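# Open the umbrella until latched and rest it on the table

## Task

Spread the umbrella open far enough that its latch catches and holds it open, then leave it lying on the table, supported by its handle and the rim of its canopy.

## Robot and tools

Robot: two 6-joint arms, left_arm and right_arm, each with a parallel two-finger gripper. Calibrated bases in the scene frame: left_arm at (-0.011, +0.307, 0) m, quat_wxyz (+1.000, 0, 0, -0.013); right_arm at (+0.020, -0.273, 0) m, quat_wxyz (+0.999, 0, 0, +0.033).

Scene frame: origin at table-top height, halfway between the nominal bases. +x points out over the table, +z up, and left_arm sits on the +y side. Arm names do not match image left and right. Fingers point along the gripper's +z axis and close along its y axis. end_effector_position (metres) is the point between the pads, about 1 cm behind the fingertips. It is reported with end_effector_quat_wxyz and is less accurate at long reach.

Row layout: every command row is 14 numbers. The first 7 belong to left_arm: waist, shoulder, elbow, wrist pitch, wrist yaw, wrist roll, then gripper opening. The next 7 are the same for right_arm. Both arms must always be filled in. Joint numbers lie in [-1, 1] and are scaled so that 1.0 equals 1.202 rad (waist), 1.258 (shoulder), 1.238 (elbow), 2.073 (wrist pitch), or 2.022 (wrist yaw and wrist roll). They are offsets from the 'Joint targets' line of the latest result, not absolute angles, and not offsets from the previous row. A 0 re-commands the current target. The opening is absolute: +1 is fully open, -1 is closed. A 0 is itself a command, so to leave a gripper alone, resend its current value (see 'Tool commands').

Stated joint ranges (rad), per arm:
- waist -2.618 to 3.054
- shoulder 0 to 3.142
- elbow 0 to 3.142
- wrist pitch -1.571 to 1.571
- wrist yaw -1.571 to 1.571
- wrist roll -2.094 to 2.094

The true stops may differ by up to 0.059 rad either way. An action that asks for more than 0.059 rad beyond a stop is refused for both arms. A joint driven onto its real stop produces 'joint sent to its limit'.

execute_actions(actions, cameras): actions is a list of actions. Each action is a list of up to 15 rows, and each row lasts one 1/30 s step. A short table repeats its final row until 15 steps have passed. Every action counts from the Joint targets at its own start, so repeating an offset keeps moving the joint further. An empty list simply reports the state and images. cameras chooses which images come back: null, omitted or ["all"] gives all; [] gives none; an unknown name voids the call.

move(target, speed, blend, opening_speed, blocking, cameras): smooth joint-space paths. target is either one 14-number row or a list of up to 15 rows that differ only in joint offsets. Every row's offsets are measured from the same starting Joint targets. speed is the peak rate in rad/s of whichever joint travels furthest: 0.01 to 2, default 0.5. It may be one value for each leg. blend (rad) rounds off intermediate waypoints; the default 0 stops at each one. opening_speed (0.2 or more, per second on the -1..+1 scale) ramps the grippers; without it the opening is sent at once. With blocking=false, control returns after about 0.5 s; call wait or stop before sending more motion. Paths take at least 0.5 s, and anything beyond 10 s stops short. Paths ignore obstacles and the other arm, and the gripper's track is curved. The 'move:' line reports the outcome: done, off_target (at rest but more than 0.035 rad from target), moving, held, or fault. It may add limits=held and, for each unfinished arm, its worst joint and that joint's error. Neither done nor off_target tells you whether anything was touched.

wait(seconds 0-10): the arms keep their last command and any running move goes on. stop(): brakes a running move and needs room to slow down. zoom_image(camera, region=[x0,y0,x1,y1]): pixel box, at most 504x504, from the most recent full image of cam_high, cam_low, cam_left_wrist or cam_right_wrist (each 896x504). read_manual(section="licences"): licence text only. finished_scene(scene): the first call asks you to check your work. A second call ends the scene for good, and the umbrella must stay in its final state without the robot.

Motion limits: each joint's target is held within a fixed lead of its measured angle: 0.202 waist, 0.258 shoulder, 0.238 elbow, 0.573 wrist pitch, 0.522 wrist yaw and roll. Targets that would move the gripper more than 100 mm are scaled back. Large moves therefore need several actions; send whatever remains from the new Joint targets. Very small offsets may not move a joint at all. 'joint command not followed' means the clearance check changed targets. That check does not keep the two grippers apart.

Result lines: Joint positions and Joint velocities list one block per arm in joint order (rad, rad/s), followed by the finger-pad gap (m; 0.094 when fully open). Joint torques are total drive outputs, including gravity. Each reading has an offset and noise, and the sign is positive toward larger angles. Joints 1-3 wrap around at ±28 N m. grip_measured uses the opening scale and reads slightly wide when empty. On a firmly squeezed part it reads up to about 3 mm narrower than the part. To grip firmly, command about 0.11 below the reading at first contact. To release, command well above grip_measured. grip_effort_nm is motor effort (negative means closing), not pad force. MOTOR HOT appears at 75 °C. At 90 °C that arm folds up and stays idle; at 100 °C it goes limp. Holding loads, reaching far out, or pushing against something that will not move all heat the motors.

Avoid: knocking the umbrella off the table or leaving it off the table; dropping it or releasing parts that are still moving; slamming or pushing hard; contact between the two arms, which can end the scene in failure; and faults. An arm blocked by an object keeps pressing until commanded away, so pull its targets back past the measured positions. Harder contact comes from faster moves and from targets set further beyond the point of contact.

Each tool is called after ">>>" as name([rows], argument=value, ...), one row to a line, values as JSON.

## Session

>>> execute_actions(actions=[])

Scene clock: 0.00 s.
left_arm: end_effector_position=(+0.4009, +0.3124, +0.1153) grip_measured=+1.000 grip_effort_nm=n/a end_effector_quat_wxyz=(+0.594, -0.013, +0.802, +0.053) | right_arm: end_effector_position=(+0.4041, -0.2764, +0.0911) grip_measured=+1.000 grip_effort_nm=n/a end_effector_quat_wxyz=(+0.575, +0.048, +0.814, -0.071)
Joint names: [waist, shoulder, elbow, wrist pitch, wrist yaw, wrist roll]
Joint positions: left_arm=[-0.029 1.555 0.428 0.832 -0.154 0.026 0.094] | right_arm=[0.054 1.542 0.327 0.865 0.285 0.038 0.094]
Joint velocities: left_arm=[-0.002 -0.007 -0.002 -0.066 -0.037 -0.007 0] | right_arm=[0.002 -0.007 -0.022 -0.095 0.037 0.007 0]
Joint torques (N m): no reading
Motor temperatures (°C): left_arm=[34 36 40 34 32 32 30] | right_arm=[35 35 35 33 33 34 34]
Heat: left arm: 40 °C; right arm: 35 °C.
Joint targets: left_arm=[-0.029 1.552 0.431 0.824 -0.154 0.026] | right_arm=[0.054 1.537 0.332 0.864 0.287 0.038]
Tool commands: left_gripper/opening=+1.0 right_gripper/opening=+1.0

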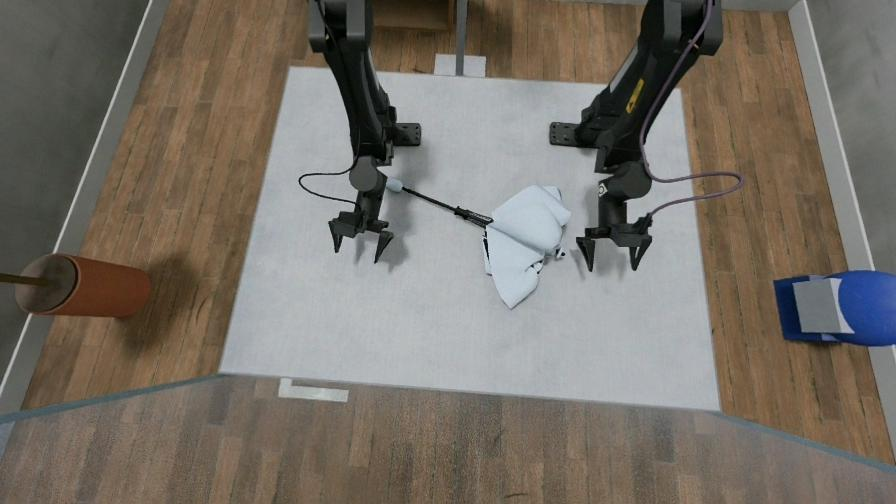

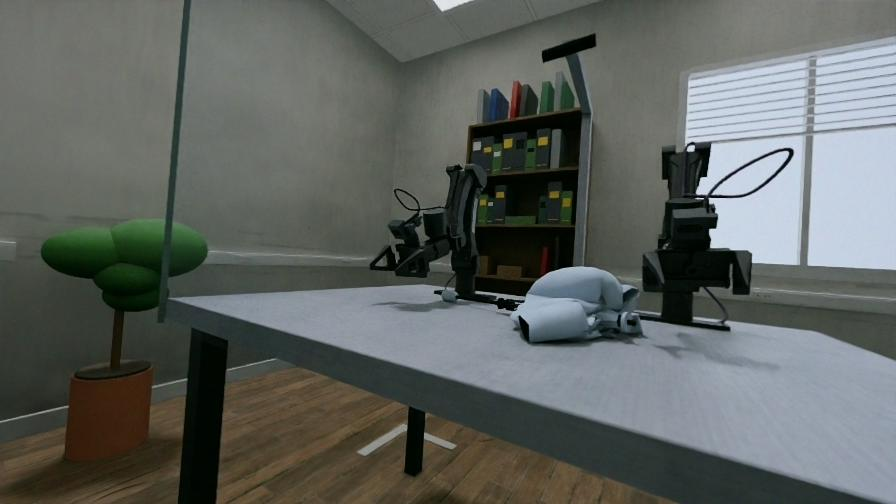

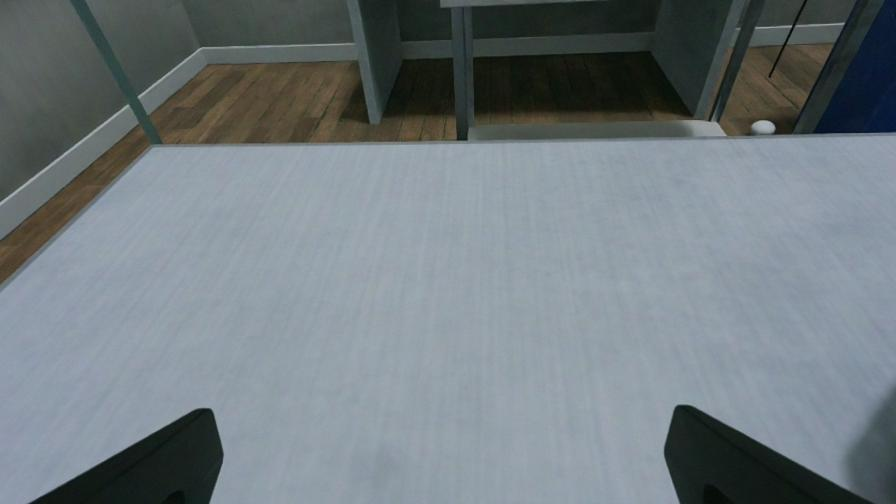

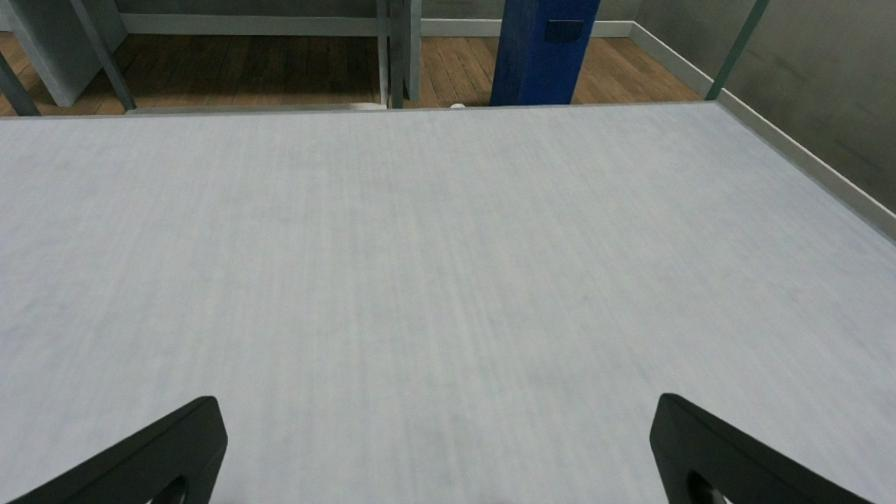

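>>> zoom_image(camera="cam_high", region=[370, 160, 600, 320])

>>> zoom_image(camera="cam_low", region=[420, 240, 680, 360])

>>> zoom_image(camera="cam_high", region=[440, 190, 530, 250])

Scaled by 2.191 from the camera's 896x504 image, which has a finer 1280x720 frame.

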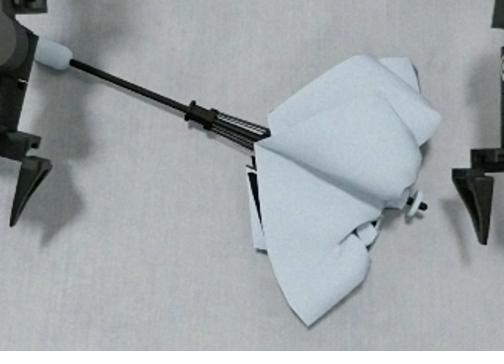

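Scaled by 1.938 from the camera's 896x504 image, which has a finer 1280x720 frame.

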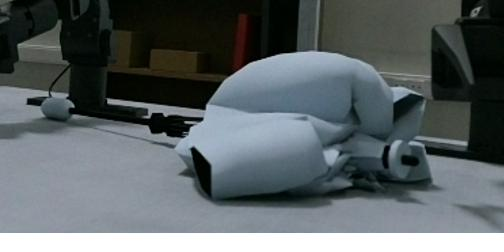

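Scaled by 5.600 from the camera's 896x504 image, which has a finer 1280x720 frame.

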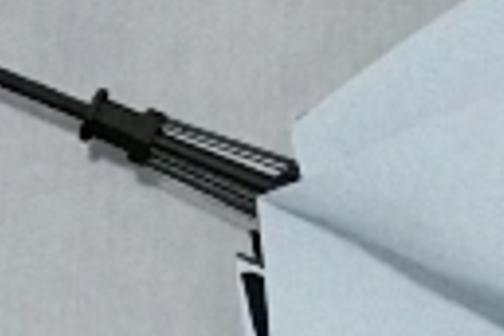

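>>> zoom_image(camera="cam_high", region=[560, 140, 680, 290])

>>> zoom_image(camera="cam_high", region=[310, 140, 430, 290])

Scaled by 3.360 from the camera's 896x504 image, which has a finer 1280x720 frame.

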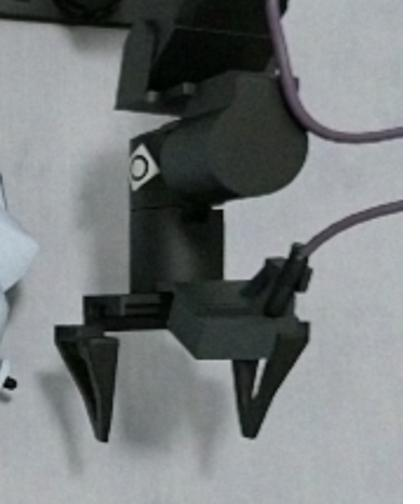

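Scaled by 3.360 from the camera's 896x504 image, which has a finer 1280x720 frame.

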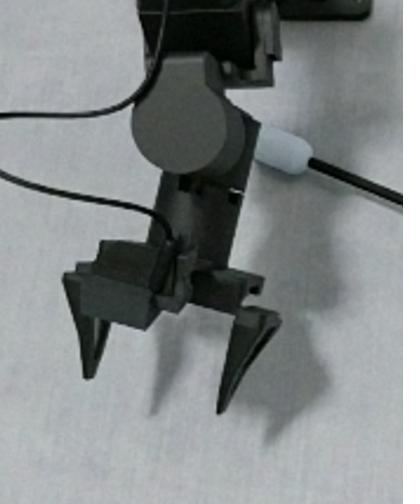

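>>> zoom_image(camera="cam_low", region=[500, 260, 660, 350])

>>> zoom_image(camera="cam_low", region=[420, 270, 540, 330])

>>> zoom_image(camera="cam_high", region=[520, 230, 580, 270])

Scaled by 3.150 from the camera's 896x504 image, which has a finer 1280x720 frame.

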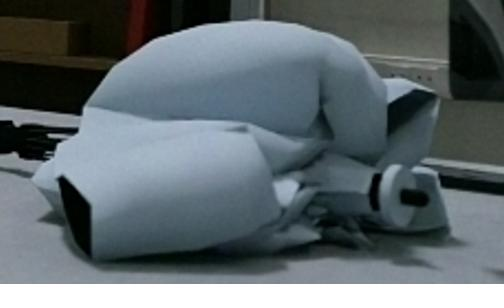

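Scaled by 4.200 from the camera's 896x504 image, which has a finer 1280x720 frame.

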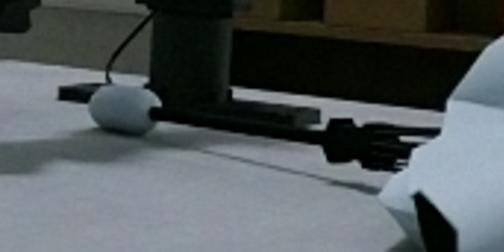

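Scaled by 8.400 from the camera's 896x504 image, which has a finer 1280x720 frame.

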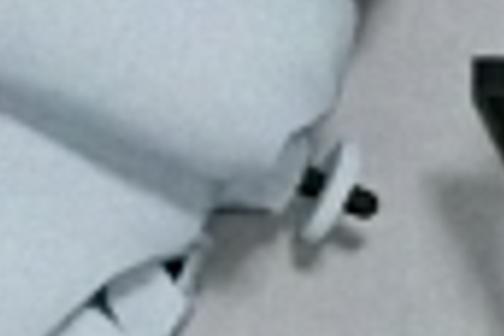

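>>> move(target=[0.1073, 0.1574, 0.7019, -0.6387, 0.1751, -0.3096, 1, 0.0757, -0.4181, 0.1393, -0.6838, -0.4513, -0.4179, 1], speed=1.0)

Scene clock: 18.30 s.
left_arm: end_effector_position=(+0.4435, +0.3041, +0.1273) grip_measured=+1.000 grip_effort_nm=-0.012 end_effector_quat_wxyz=(+0.274, -0.281, +0.904, -0.170) | right_arm: end_effector_position=(+0.2185, -0.1278, +0.0739) grip_measured=+1.000 grip_effort_nm=-0.042 end_effector_quat_wxyz=(+0.302, -0.507, +0.780, +0.208)
Joint names: [waist, shoulder, elbow, wrist pitch, wrist yaw, wrist roll]
Joint positions: left_arm=[0.094 1.732 1.276 -0.483 0.195 -0.597 0.094] | right_arm=[0.14 1.025 0.471 -0.533 -0.6 -0.795 0.094]
Joint velocities: left_arm=[-0.012 0.012 -0.002 0.007 0.095 0.007 0] | right_arm=[-0.007 0.002 -0.007 -0.051 -0.022 0.007 0]
Joint torques (N m): left_arm=[0.55 -6.2 9.18 1.56 0.13 0.03] | right_arm=[0.51 -2.74 9.98 0.97 -0.58 -0.11]
Motor temperatures (°C): left_arm=[34 36 41 37 32 32 30] | right_arm=[35 36 36 36 33 34 34]
Heat: left arm: 41 °C; right arm: 36 °C.
Joint targets: left_arm=[0.100 1.750 1.300 -0.500 0.200 -0.600] | right_arm=[0.145 1.011 0.505 -0.554 -0.625 -0.807]
move: done

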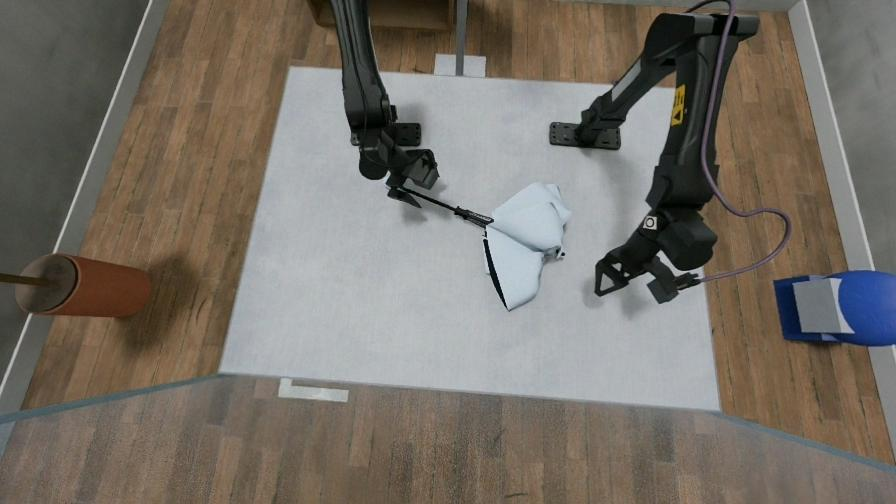

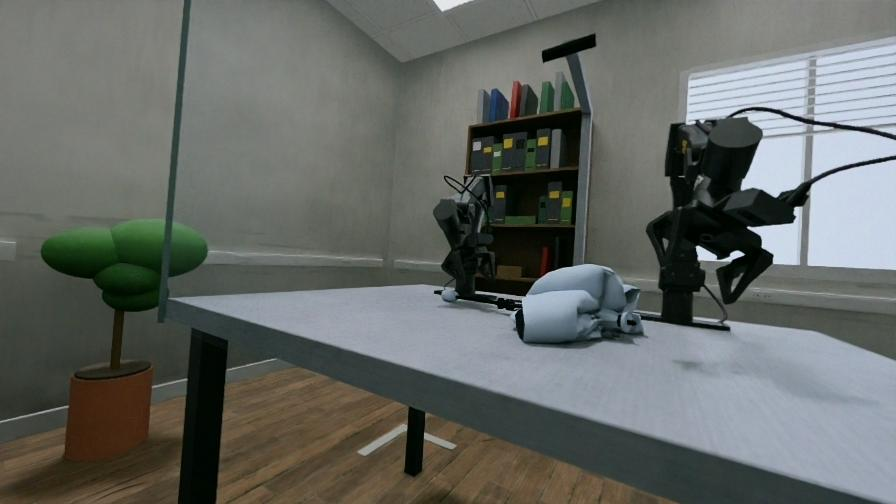

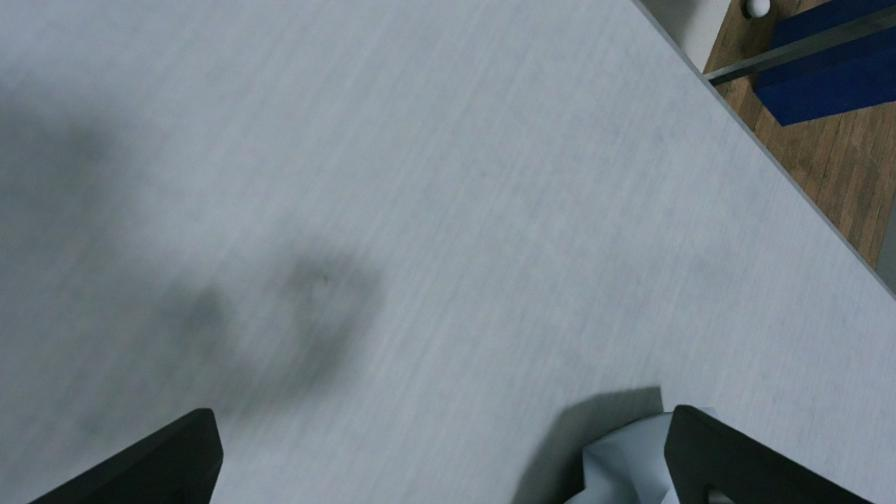

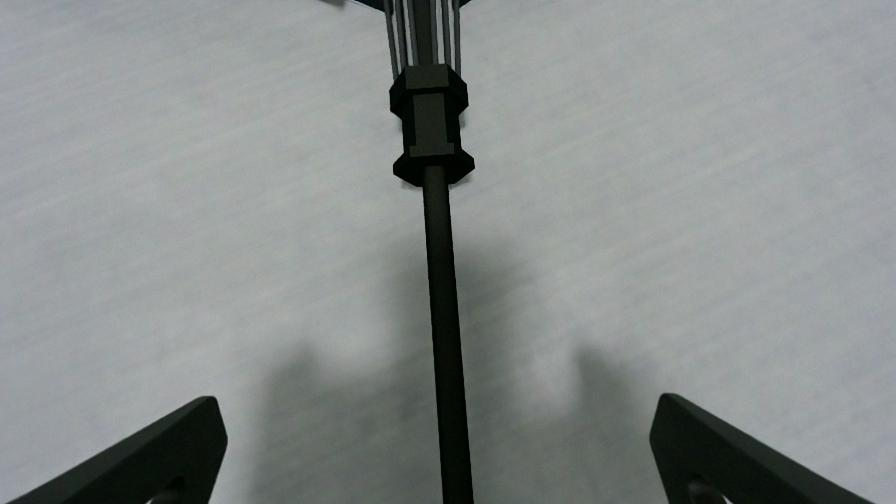

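>>> move(target=[-0.0108, 0.3150, 0.4650, -0.4724, 0.0854, -0.2522, 1, 0, 0, 0, 0, 0, 0, 1], speed=0.8)

Scene clock: 35.53 s.
left_arm: end_effector_position=(+0.3635, +0.2690, +0.1024) grip_measured=+1.000 grip_effort_nm=-0.017 end_effector_quat_wxyz=(-0.161, -0.555, +0.808, -0.118) | right_arm: end_effector_position=(+0.2182, -0.1277, +0.0738) grip_measured=+1.000 grip_effort_nm=-0.037 end_effector_quat_wxyz=(+0.302, -0.507, +0.780, +0.209)
Joint names: [waist, shoulder, elbow, wrist pitch, wrist yaw, wrist roll]
Joint positions: left_arm=[0.094 2.122 1.851 -1.465 0.367 -1.104 0.094] | right_arm=[0.14 1.025 0.471 -0.534 -0.601 -0.795 0.094]
Joint velocities: left_arm=[0.012 -0.002 -0.002 0.051 -0.066 0.051 0] | right_arm=[-0.002 -0.007 0.002 -0.007 0.022 0.022 0]
Joint torques (N m): left_arm=[-0.57 -7.79 7.98 -0.01 0.24 -0.05] | right_arm=[0.5 -2.74 9.99 0.97 -0.59 -0.1]
Motor temperatures (°C): left_arm=[34 36 43 37 32 32 30] | right_arm=[35 36 37 35 33 34 34]
Heat: left arm: 43 °C; right arm: 37 °C.
Joint targets: left_arm=[0.087 2.147 1.875 -1.480 0.372 -1.110] | right_arm=[0.145 1.011 0.505 -0.554 -0.625 -0.806]
move: done

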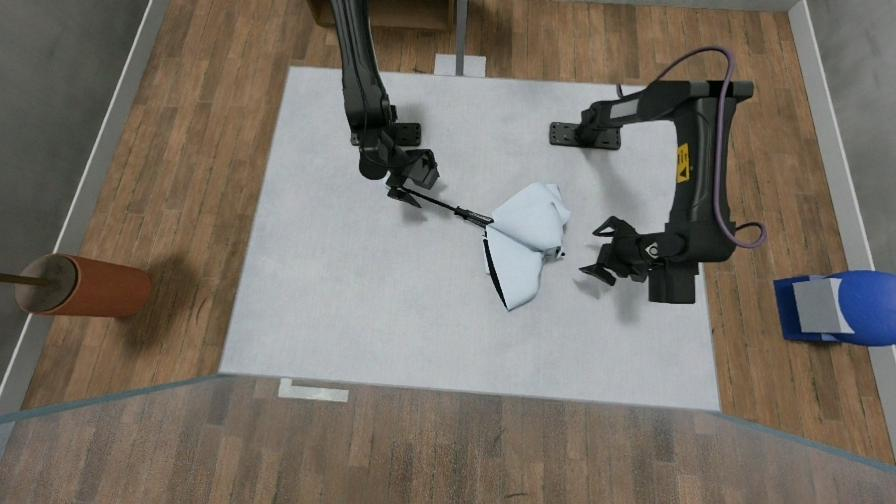

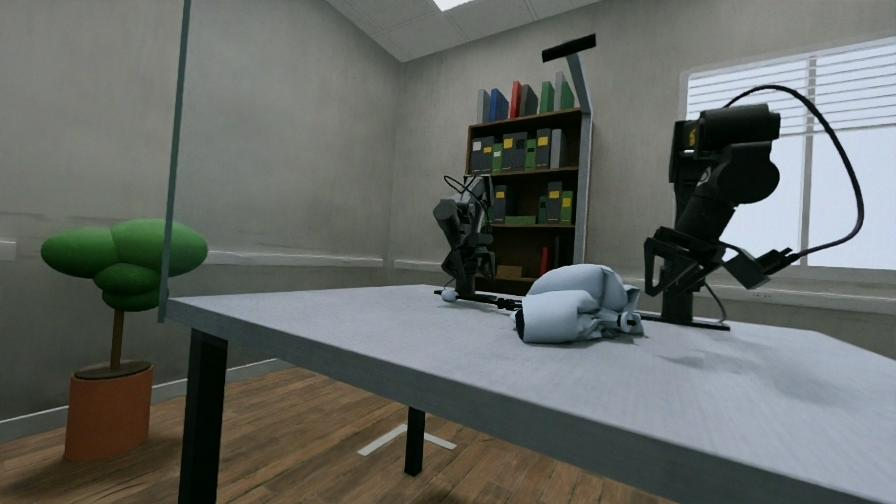

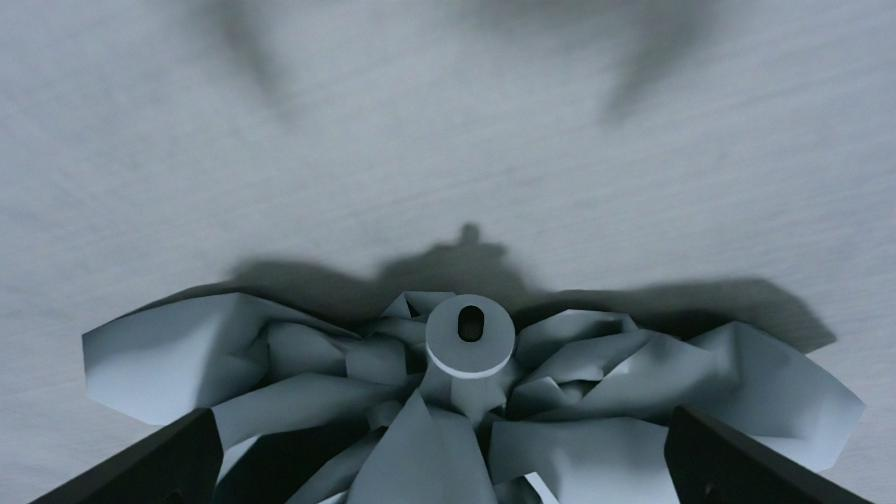

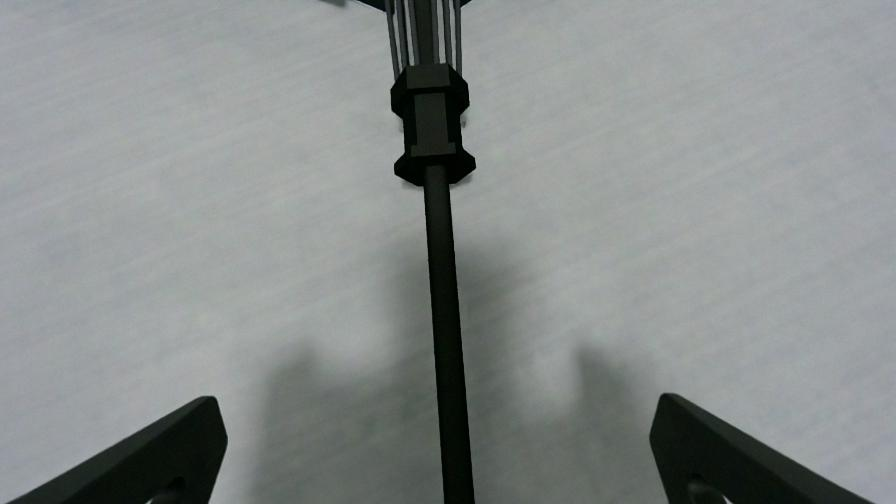

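>>> zoom_image(camera="cam_left_wrist", region=[380, 250, 580, 450])

Scaled by 2.520 from the camera's 896x504 image, which has a finer 1280x720 frame.

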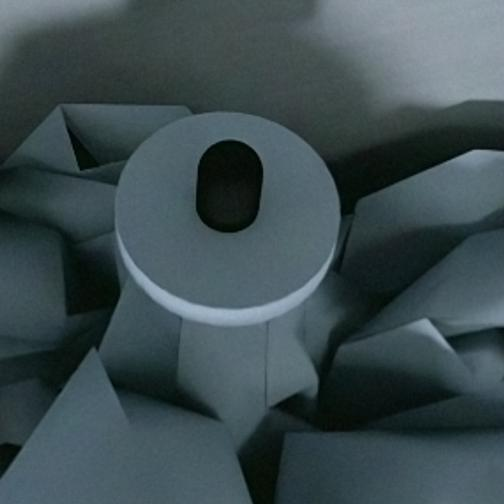

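>>> move(target=[0.1556, -0.5048, -0.7496, 0.4071, 0.1474, 0.0994, -0.1, 0, 0, 0, 0, 0, 0, 1], speed=0.8)

Scene clock: 111.43 s.
left_arm: end_effector_position=(+0.3281, +0.2787, +0.1036) grip_measured=-0.099 grip_effort_nm=-0.081 end_effector_quat_wxyz=(+0.054, -0.462, +0.810, -0.357) | right_arm: end_effector_position=(+0.2182, -0.1278, +0.0738) grip_measured=+1.000 grip_effort_nm=-0.042 end_effector_quat_wxyz=(+0.302, -0.507, +0.780, +0.209)
Joint names: [waist, shoulder, elbow, wrist pitch, wrist yaw, wrist roll]
Joint positions: left_arm=[0.268 1.532 0.964 -0.644 0.66 -0.919 0.042] | right_arm=[0.14 1.025 0.471 -0.535 -0.601 -0.795 0.094]
Joint velocities: left_arm=[-0.007 -0.002 -0.007 -0.051 0.081 -0.007 0] | right_arm=[-0.017 0.007 -0.032 -0.007 -0.081 -0.022 0]
Joint torques (N m): left_arm=[0.64 -6.89 5.29 1.29 0.45 0.16] | right_arm=[0.51 -2.76 9.99 0.97 -0.57 -0.09]
Motor temperatures (°C): left_arm=[34 38 42 35 32 32 30] | right_arm=[35 35 37 35 33 34 34]
Heat: left arm: 42 °C; right arm: 37 °C.
Joint targets: left_arm=[0.274 1.512 0.947 -0.636 0.671 -0.909] | right_arm=[0.145 1.011 0.505 -0.554 -0.625 -0.807]
move: done

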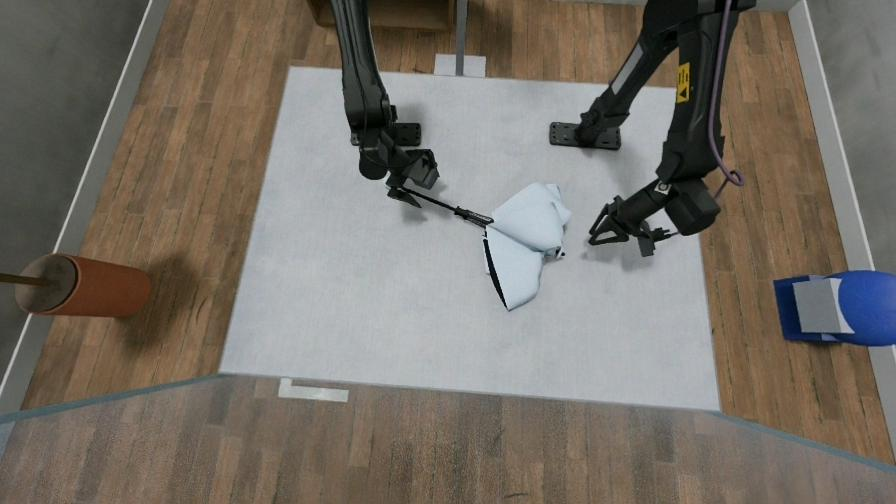

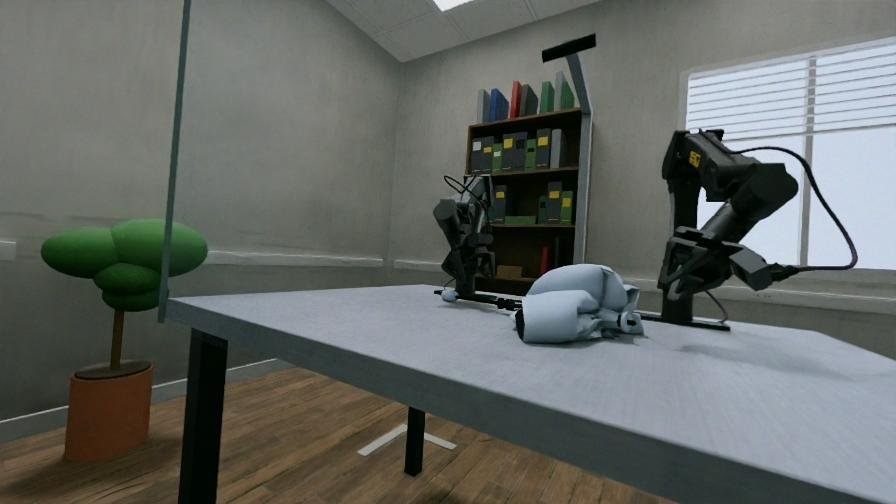

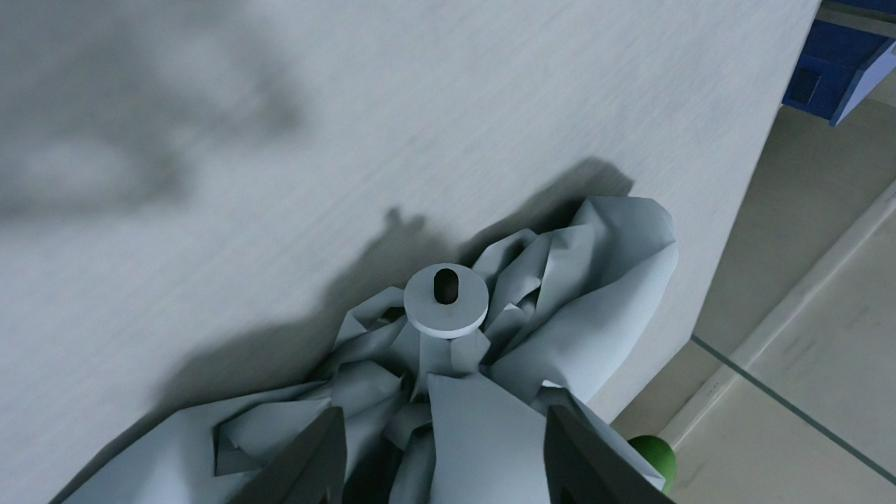

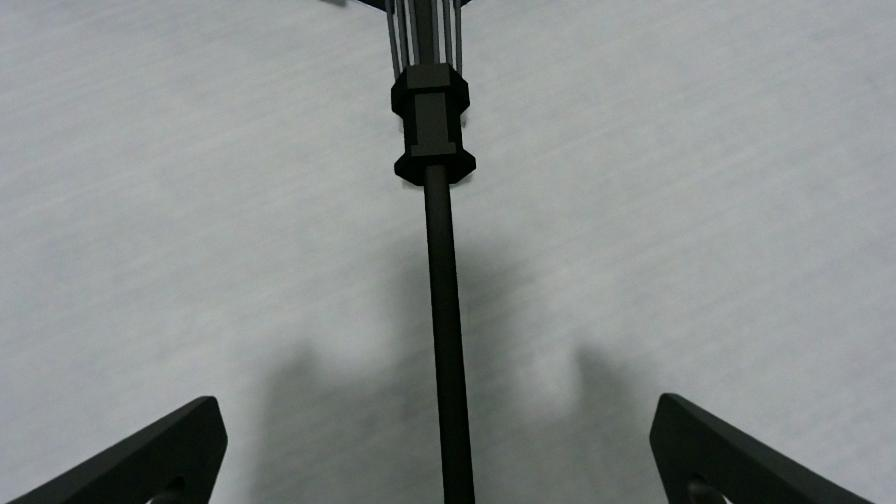

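>>> move(target=[-0.0870, 0.0820, -0.0526, 0.1166, -0.0200, -0.0596, -0.1, 0, 0, 0, 0, 0, 0, 1], speed=0.4, cameras=["cam_left_wrist"])

>>> zoom_image(camera="cam_left_wrist", region=[330, 230, 580, 504])

Scene clock: 134.27 s.
left_arm: end_effector_position=(+0.3505, +0.2554, +0.0786) grip_measured=-0.099 grip_effort_nm=-0.076 end_effector_quat_wxyz=(+0.070, -0.454, +0.809, -0.367) | right_arm: end_effector_position=(+0.2182, -0.1278, +0.0738) grip_measured=+1.000 grip_effort_nm=-0.042 end_effector_quat_wxyz=(+0.302, -0.507, +0.780, +0.209)
Joint names: [waist, shoulder, elbow, wrist pitch, wrist yaw, wrist roll]
Joint positions: left_arm=[0.175 1.602 0.898 -0.401 0.633 -1.028 0.042] | right_arm=[0.14 1.025 0.471 -0.535 -0.601 -0.795 0.094]
Joint velocities: left_arm=[-0.007 -0.002 -0.017 -0.007 0.081 -0.037 0] | right_arm=[-0.012 -0.007 -0.007 0.022 -0.066 -0.022 0]
Joint torques (N m): left_arm=[-0.43 -4.89 5.19 1.46 0.28 0.03] | right_arm=[0.5 -2.74 10.02 0.97 -0.57 -0.09]
Motor temperatures (°C): left_arm=[34 37 41 36 32 32 30] | right_arm=[35 35 37 35 34 34 34]
Heat: left arm: 41 °C; right arm: 37 °C.
Joint targets: left_arm=[0.170 1.615 0.882 -0.394 0.630 -1.029] | right_arm=[0.145 1.011 0.505 -0.554 -0.625 -0.807]
move: done
Images, in order (width x height): cam_left_wrist 896x504.

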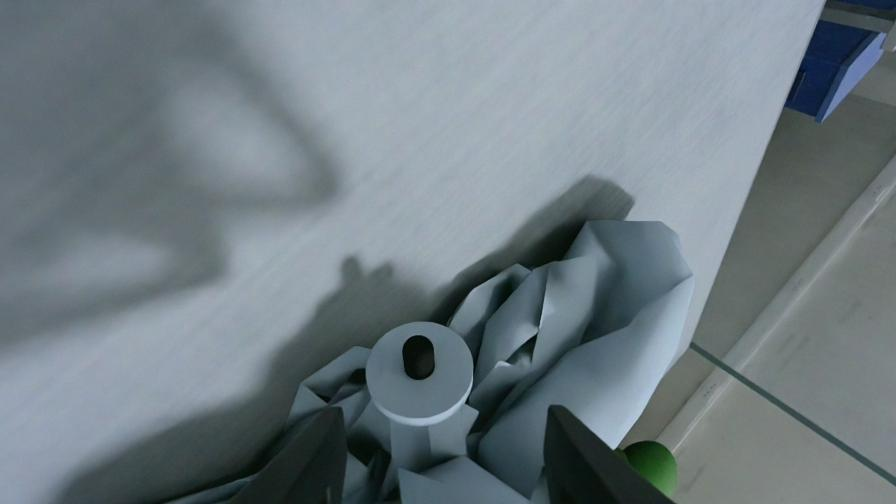

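Scaled by 1.839 from the camera's 896x504 image, which has a finer 1280x720 frame.

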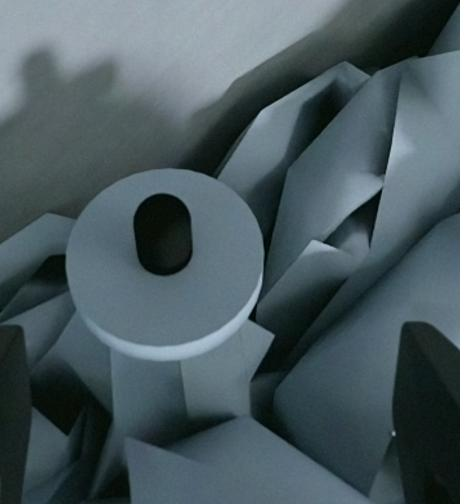

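>>> move(target=[-0.0557, 0.0779, -0.0234, 0.0690, -0.0158, -0.0341, -0.1, 0, 0, 0, 0, 0, 0, 1], speed=0.3, cameras=["cam_left_wrist", "cam_low", "cam_high"])

>>> zoom_image(camera="cam_left_wrist", region=[320, 300, 580, 504])

>>> zoom_image(camera="cam_low", region=[500, 220, 740, 350])

Scene clock: 148.77 s.
left_arm: end_effector_position=(+0.3602, +0.2372, +0.0480) grip_measured=-0.099 grip_effort_nm=-0.076 end_effector_quat_wxyz=(+0.060, -0.457, +0.810, -0.363) | right_arm: end_effector_position=(+0.2181, -0.1278, +0.0738) grip_measured=+1.000 grip_effort_nm=-0.037 end_effector_quat_wxyz=(+0.301, -0.507, +0.780, +0.209)
Joint names: [waist, shoulder, elbow, wrist pitch, wrist yaw, wrist roll]
Joint positions: left_arm=[0.109 1.698 0.869 -0.257 0.602 -1.097 0.042] | right_arm=[0.14 1.025 0.471 -0.535 -0.601 -0.795 0.094]
Joint velocities: left_arm=[-0.012 0.012 -0.012 -0.11 0.037 -0.022 0] | right_arm=[-0.002 -0.002 -0.007 0.007 0.051 0.051 0]
Joint torques (N m): left_arm=[-0.46 -5.29 4.88 1.49 0.26 0.03] | right_arm=[0.51 -2.77 10 0.96 -0.57 -0.09]
Motor temperatures (°C): left_arm=[34 37 41 36 32 32 30] | right_arm=[35 35 37 35 34 34 34]
Heat: left arm: 41 °C; right arm: 37 °C.
Joint targets: left_arm=[0.103 1.713 0.853 -0.251 0.598 -1.099] | right_arm=[0.145 1.011 0.505 -0.554 -0.625 -0.807]
move: done
Images, in order (width x height): cam_high 896x504, cam_low 896x504, cam_left_wrist 896x504.

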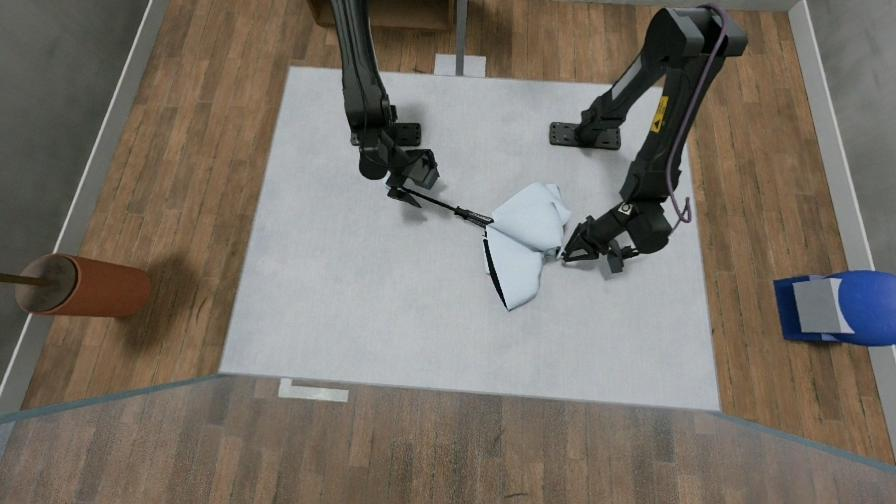

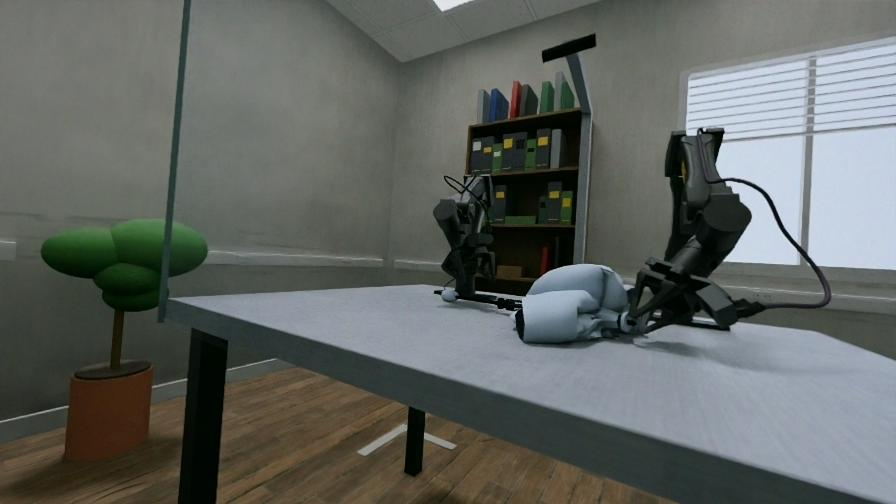

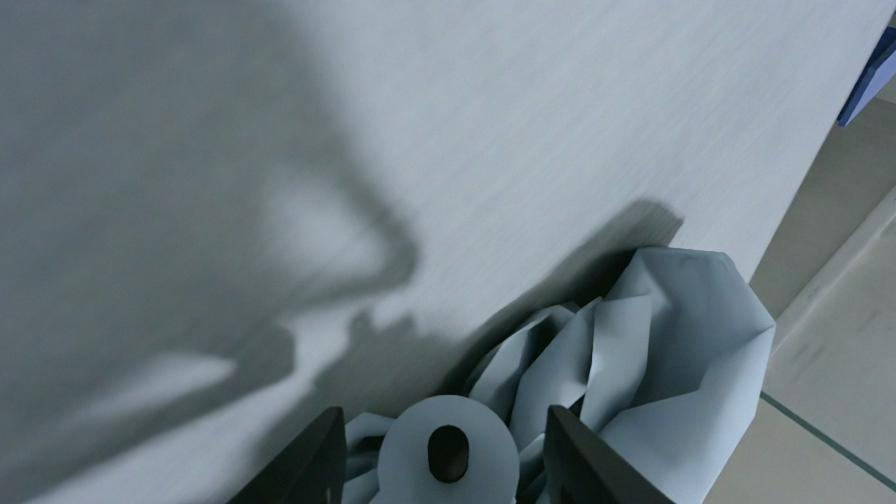

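Scaled by 1.938 from the camera's 896x504 image, which has a finer 1280x720 frame.

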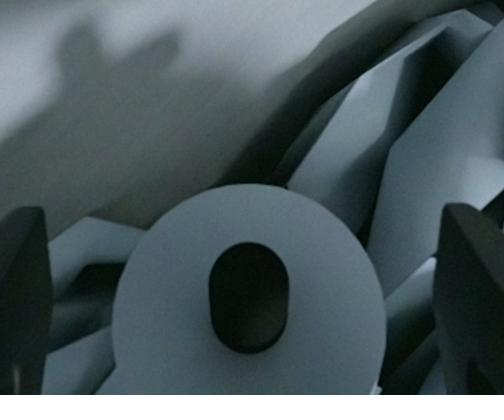

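Scaled by 2.100 from the camera's 896x504 image, which has a finer 1280x720 frame.

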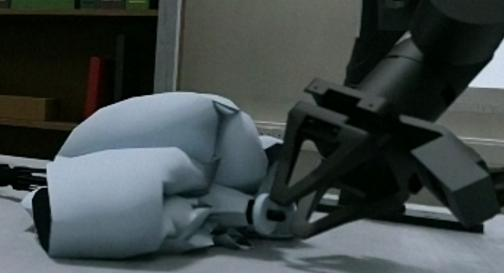

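>>> move(target=[-0.0067, 0.0111, -0.0013, 0.0087, -0.0017, -0.0040, -0.95, 0, 0, 0, 0, 0, 0, 1], speed=0.1, opening_speed=0.6, cameras=["cam_left_wrist", "cam_low"])

>>> zoom_image(camera="cam_left_wrist", region=[320, 300, 580, 504])

Scene clock: 162.70 s.
left_arm: end_effector_position=(+0.3630, +0.2361, +0.0458) grip_measured=-0.889 grip_effort_nm=-1.009 end_effector_quat_wxyz=(+0.063, -0.457, +0.809, -0.363) | right_arm: end_effector_position=(+0.2181, -0.1278, +0.0738) grip_measured=+1.000 grip_effort_nm=-0.042 end_effector_quat_wxyz=(+0.301, -0.507, +0.780, +0.209)
Joint names: [waist, shoulder, elbow, wrist pitch, wrist yaw, wrist roll]
Joint positions: left_arm=[0.104 1.709 0.869 -0.237 0.597 -1.105 0.005] | right_arm=[0.14 1.025 0.471 -0.535 -0.601 -0.795 0.094]
Joint velocities: left_arm=[-0.017 0.012 0.012 0.037 -0.007 -0.066 0] | right_arm=[-0.002 -0.007 0.007 -0.037 0.007 -0.037 0]
Joint torques (N m): left_arm=[-0.72 -5.15 4.74 1.49 0.27 0.03] | right_arm=[0.51 -2.74 10 0.97 -0.57 -0.1]
Motor temperatures (°C): left_arm=[34 37 41 37 32 32 30] | right_arm=[35 35 37 35 34 34 34]
Heat: left arm: 41 °C; right arm: 37 °C.
Joint targets: left_arm=[0.095 1.727 0.852 -0.233 0.595 -1.106] | right_arm=[0.145 1.011 0.505 -0.554 -0.625 -0.807]
move: done
Images, in order (width x height): cam_low 896x504, cam_left_wrist 896x504.

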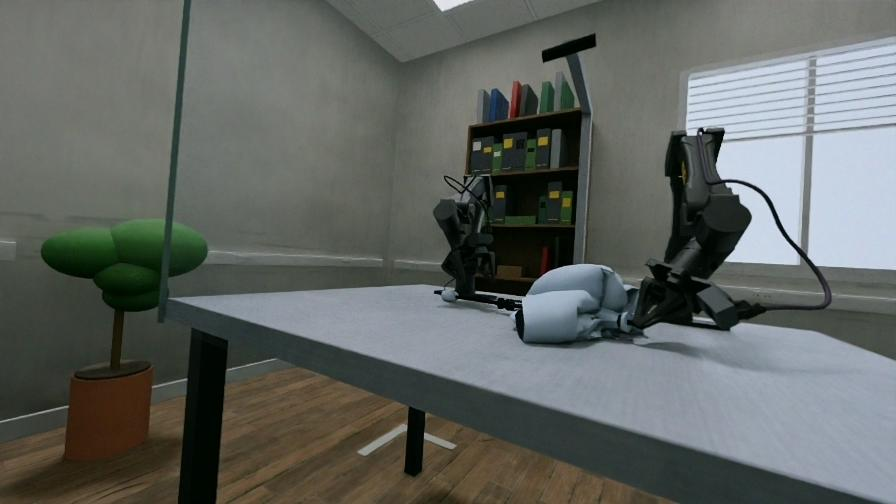

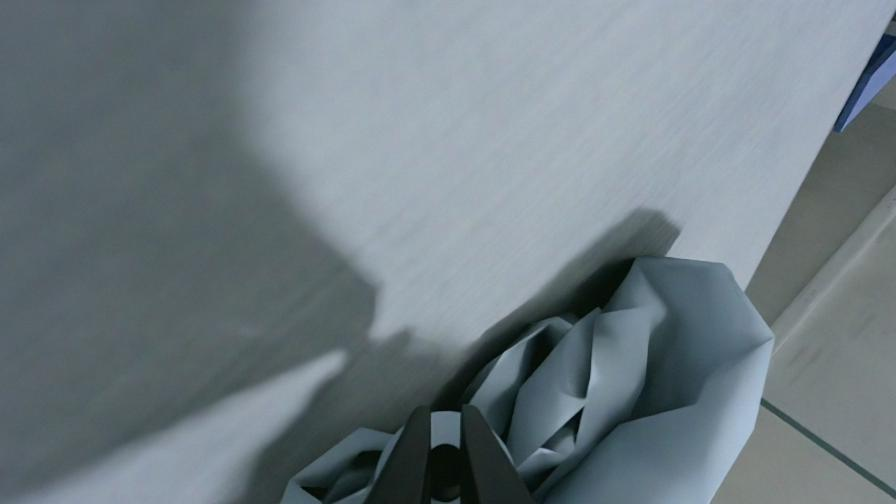

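Scaled by 1.938 from the camera's 896x504 image, which has a finer 1280x720 frame.

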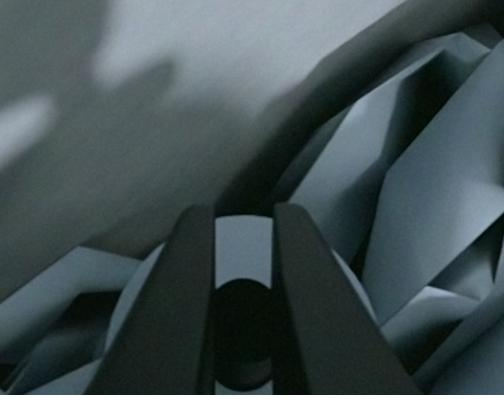

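>>> move([
  [-0.0399, -0.1804, 0.2835, -0.2253, -0.0950, 0.0326, -0.95, 0.17, -0.07, -0.083, 0.135, 0.085, 0.092, 1],
  [-0.0840, -0.2210, 0.5186, -0.3661, -0.1882, 0.0633, -0.95, 0.3411, -0.1399, -0.1656, 0.2697, 0.1706, 0.1840, 1],
], speed=0.4, blend=0.1)

Scene clock: 189.93 s.
left_arm: end_effector_position=(+0.3604, +0.2591, +0.2371) grip_measured=-0.890 grip_effort_nm=-1.038 end_effector_quat_wxyz=(+0.199, -0.414, +0.857, -0.231) | right_arm: end_effector_position=(+0.2307, -0.0607, +0.1216) grip_measured=+1.000 grip_effort_nm=-0.046 end_effector_quat_wxyz=(+0.476, -0.498, +0.706, +0.166)
Joint names: [waist, shoulder, elbow, wrist pitch, wrist yaw, wrist roll]
Joint positions: left_arm=[0 1.467 1.466 -0.984 0.219 -0.993 0.005] | right_arm=[0.549 0.85 0.322 -0.011 -0.289 -0.448 0.094]
Joint velocities: left_arm=[0.007 0.012 -0.002 -0.022 -0.037 -0.037 -0.001] | right_arm=[-0.002 -0.002 -0.012 0.081 -0.022 -0.007 0]
Joint torques (N m): left_arm=[-0.5 -6.68 9.39 1.59 0.03 0.2] | right_arm=[0.55 -2.18 5.81 1.92 0 0.12]
Motor temperatures (°C): left_arm=[34 37 41 38 32 32 32] | right_arm=[35 35 37 36 34 34 34]
Heat: left arm: 41 °C; right arm: 37 °C.
Joint targets: left_arm=[-0.006 1.449 1.494 -0.992 0.214 -0.979] | right_arm=[0.555 0.835 0.300 0.005 -0.280 -0.434]
move: done

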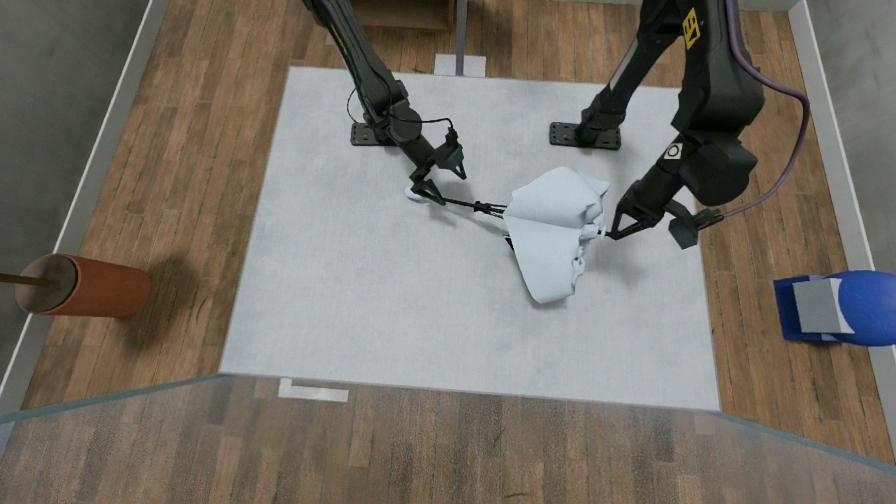

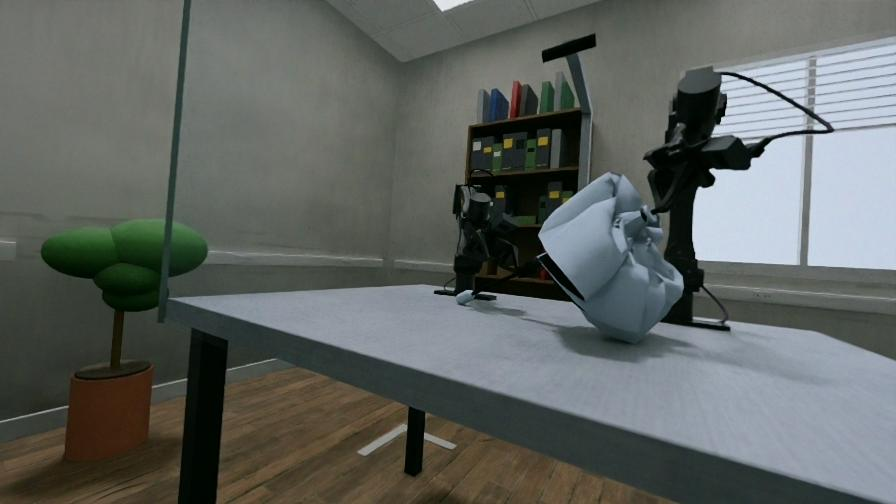

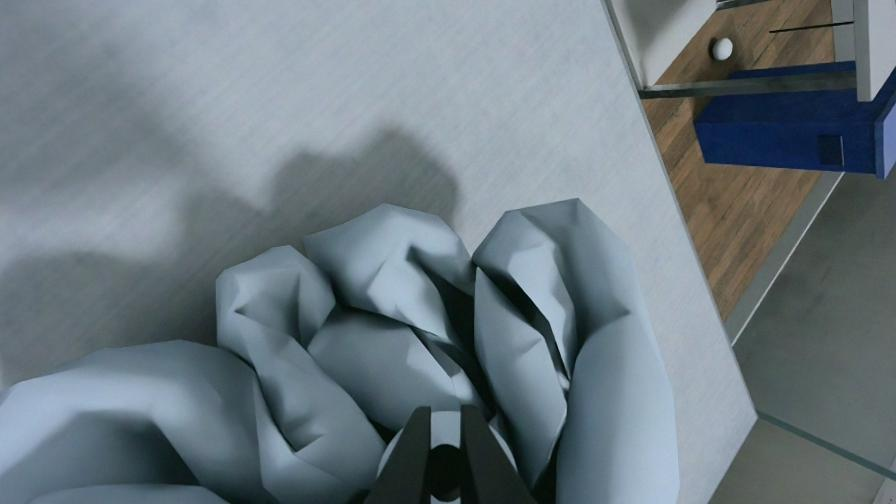

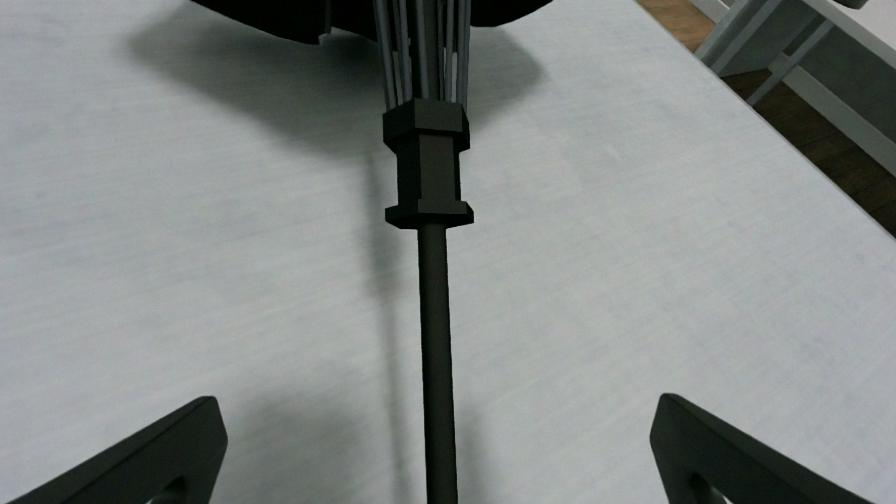

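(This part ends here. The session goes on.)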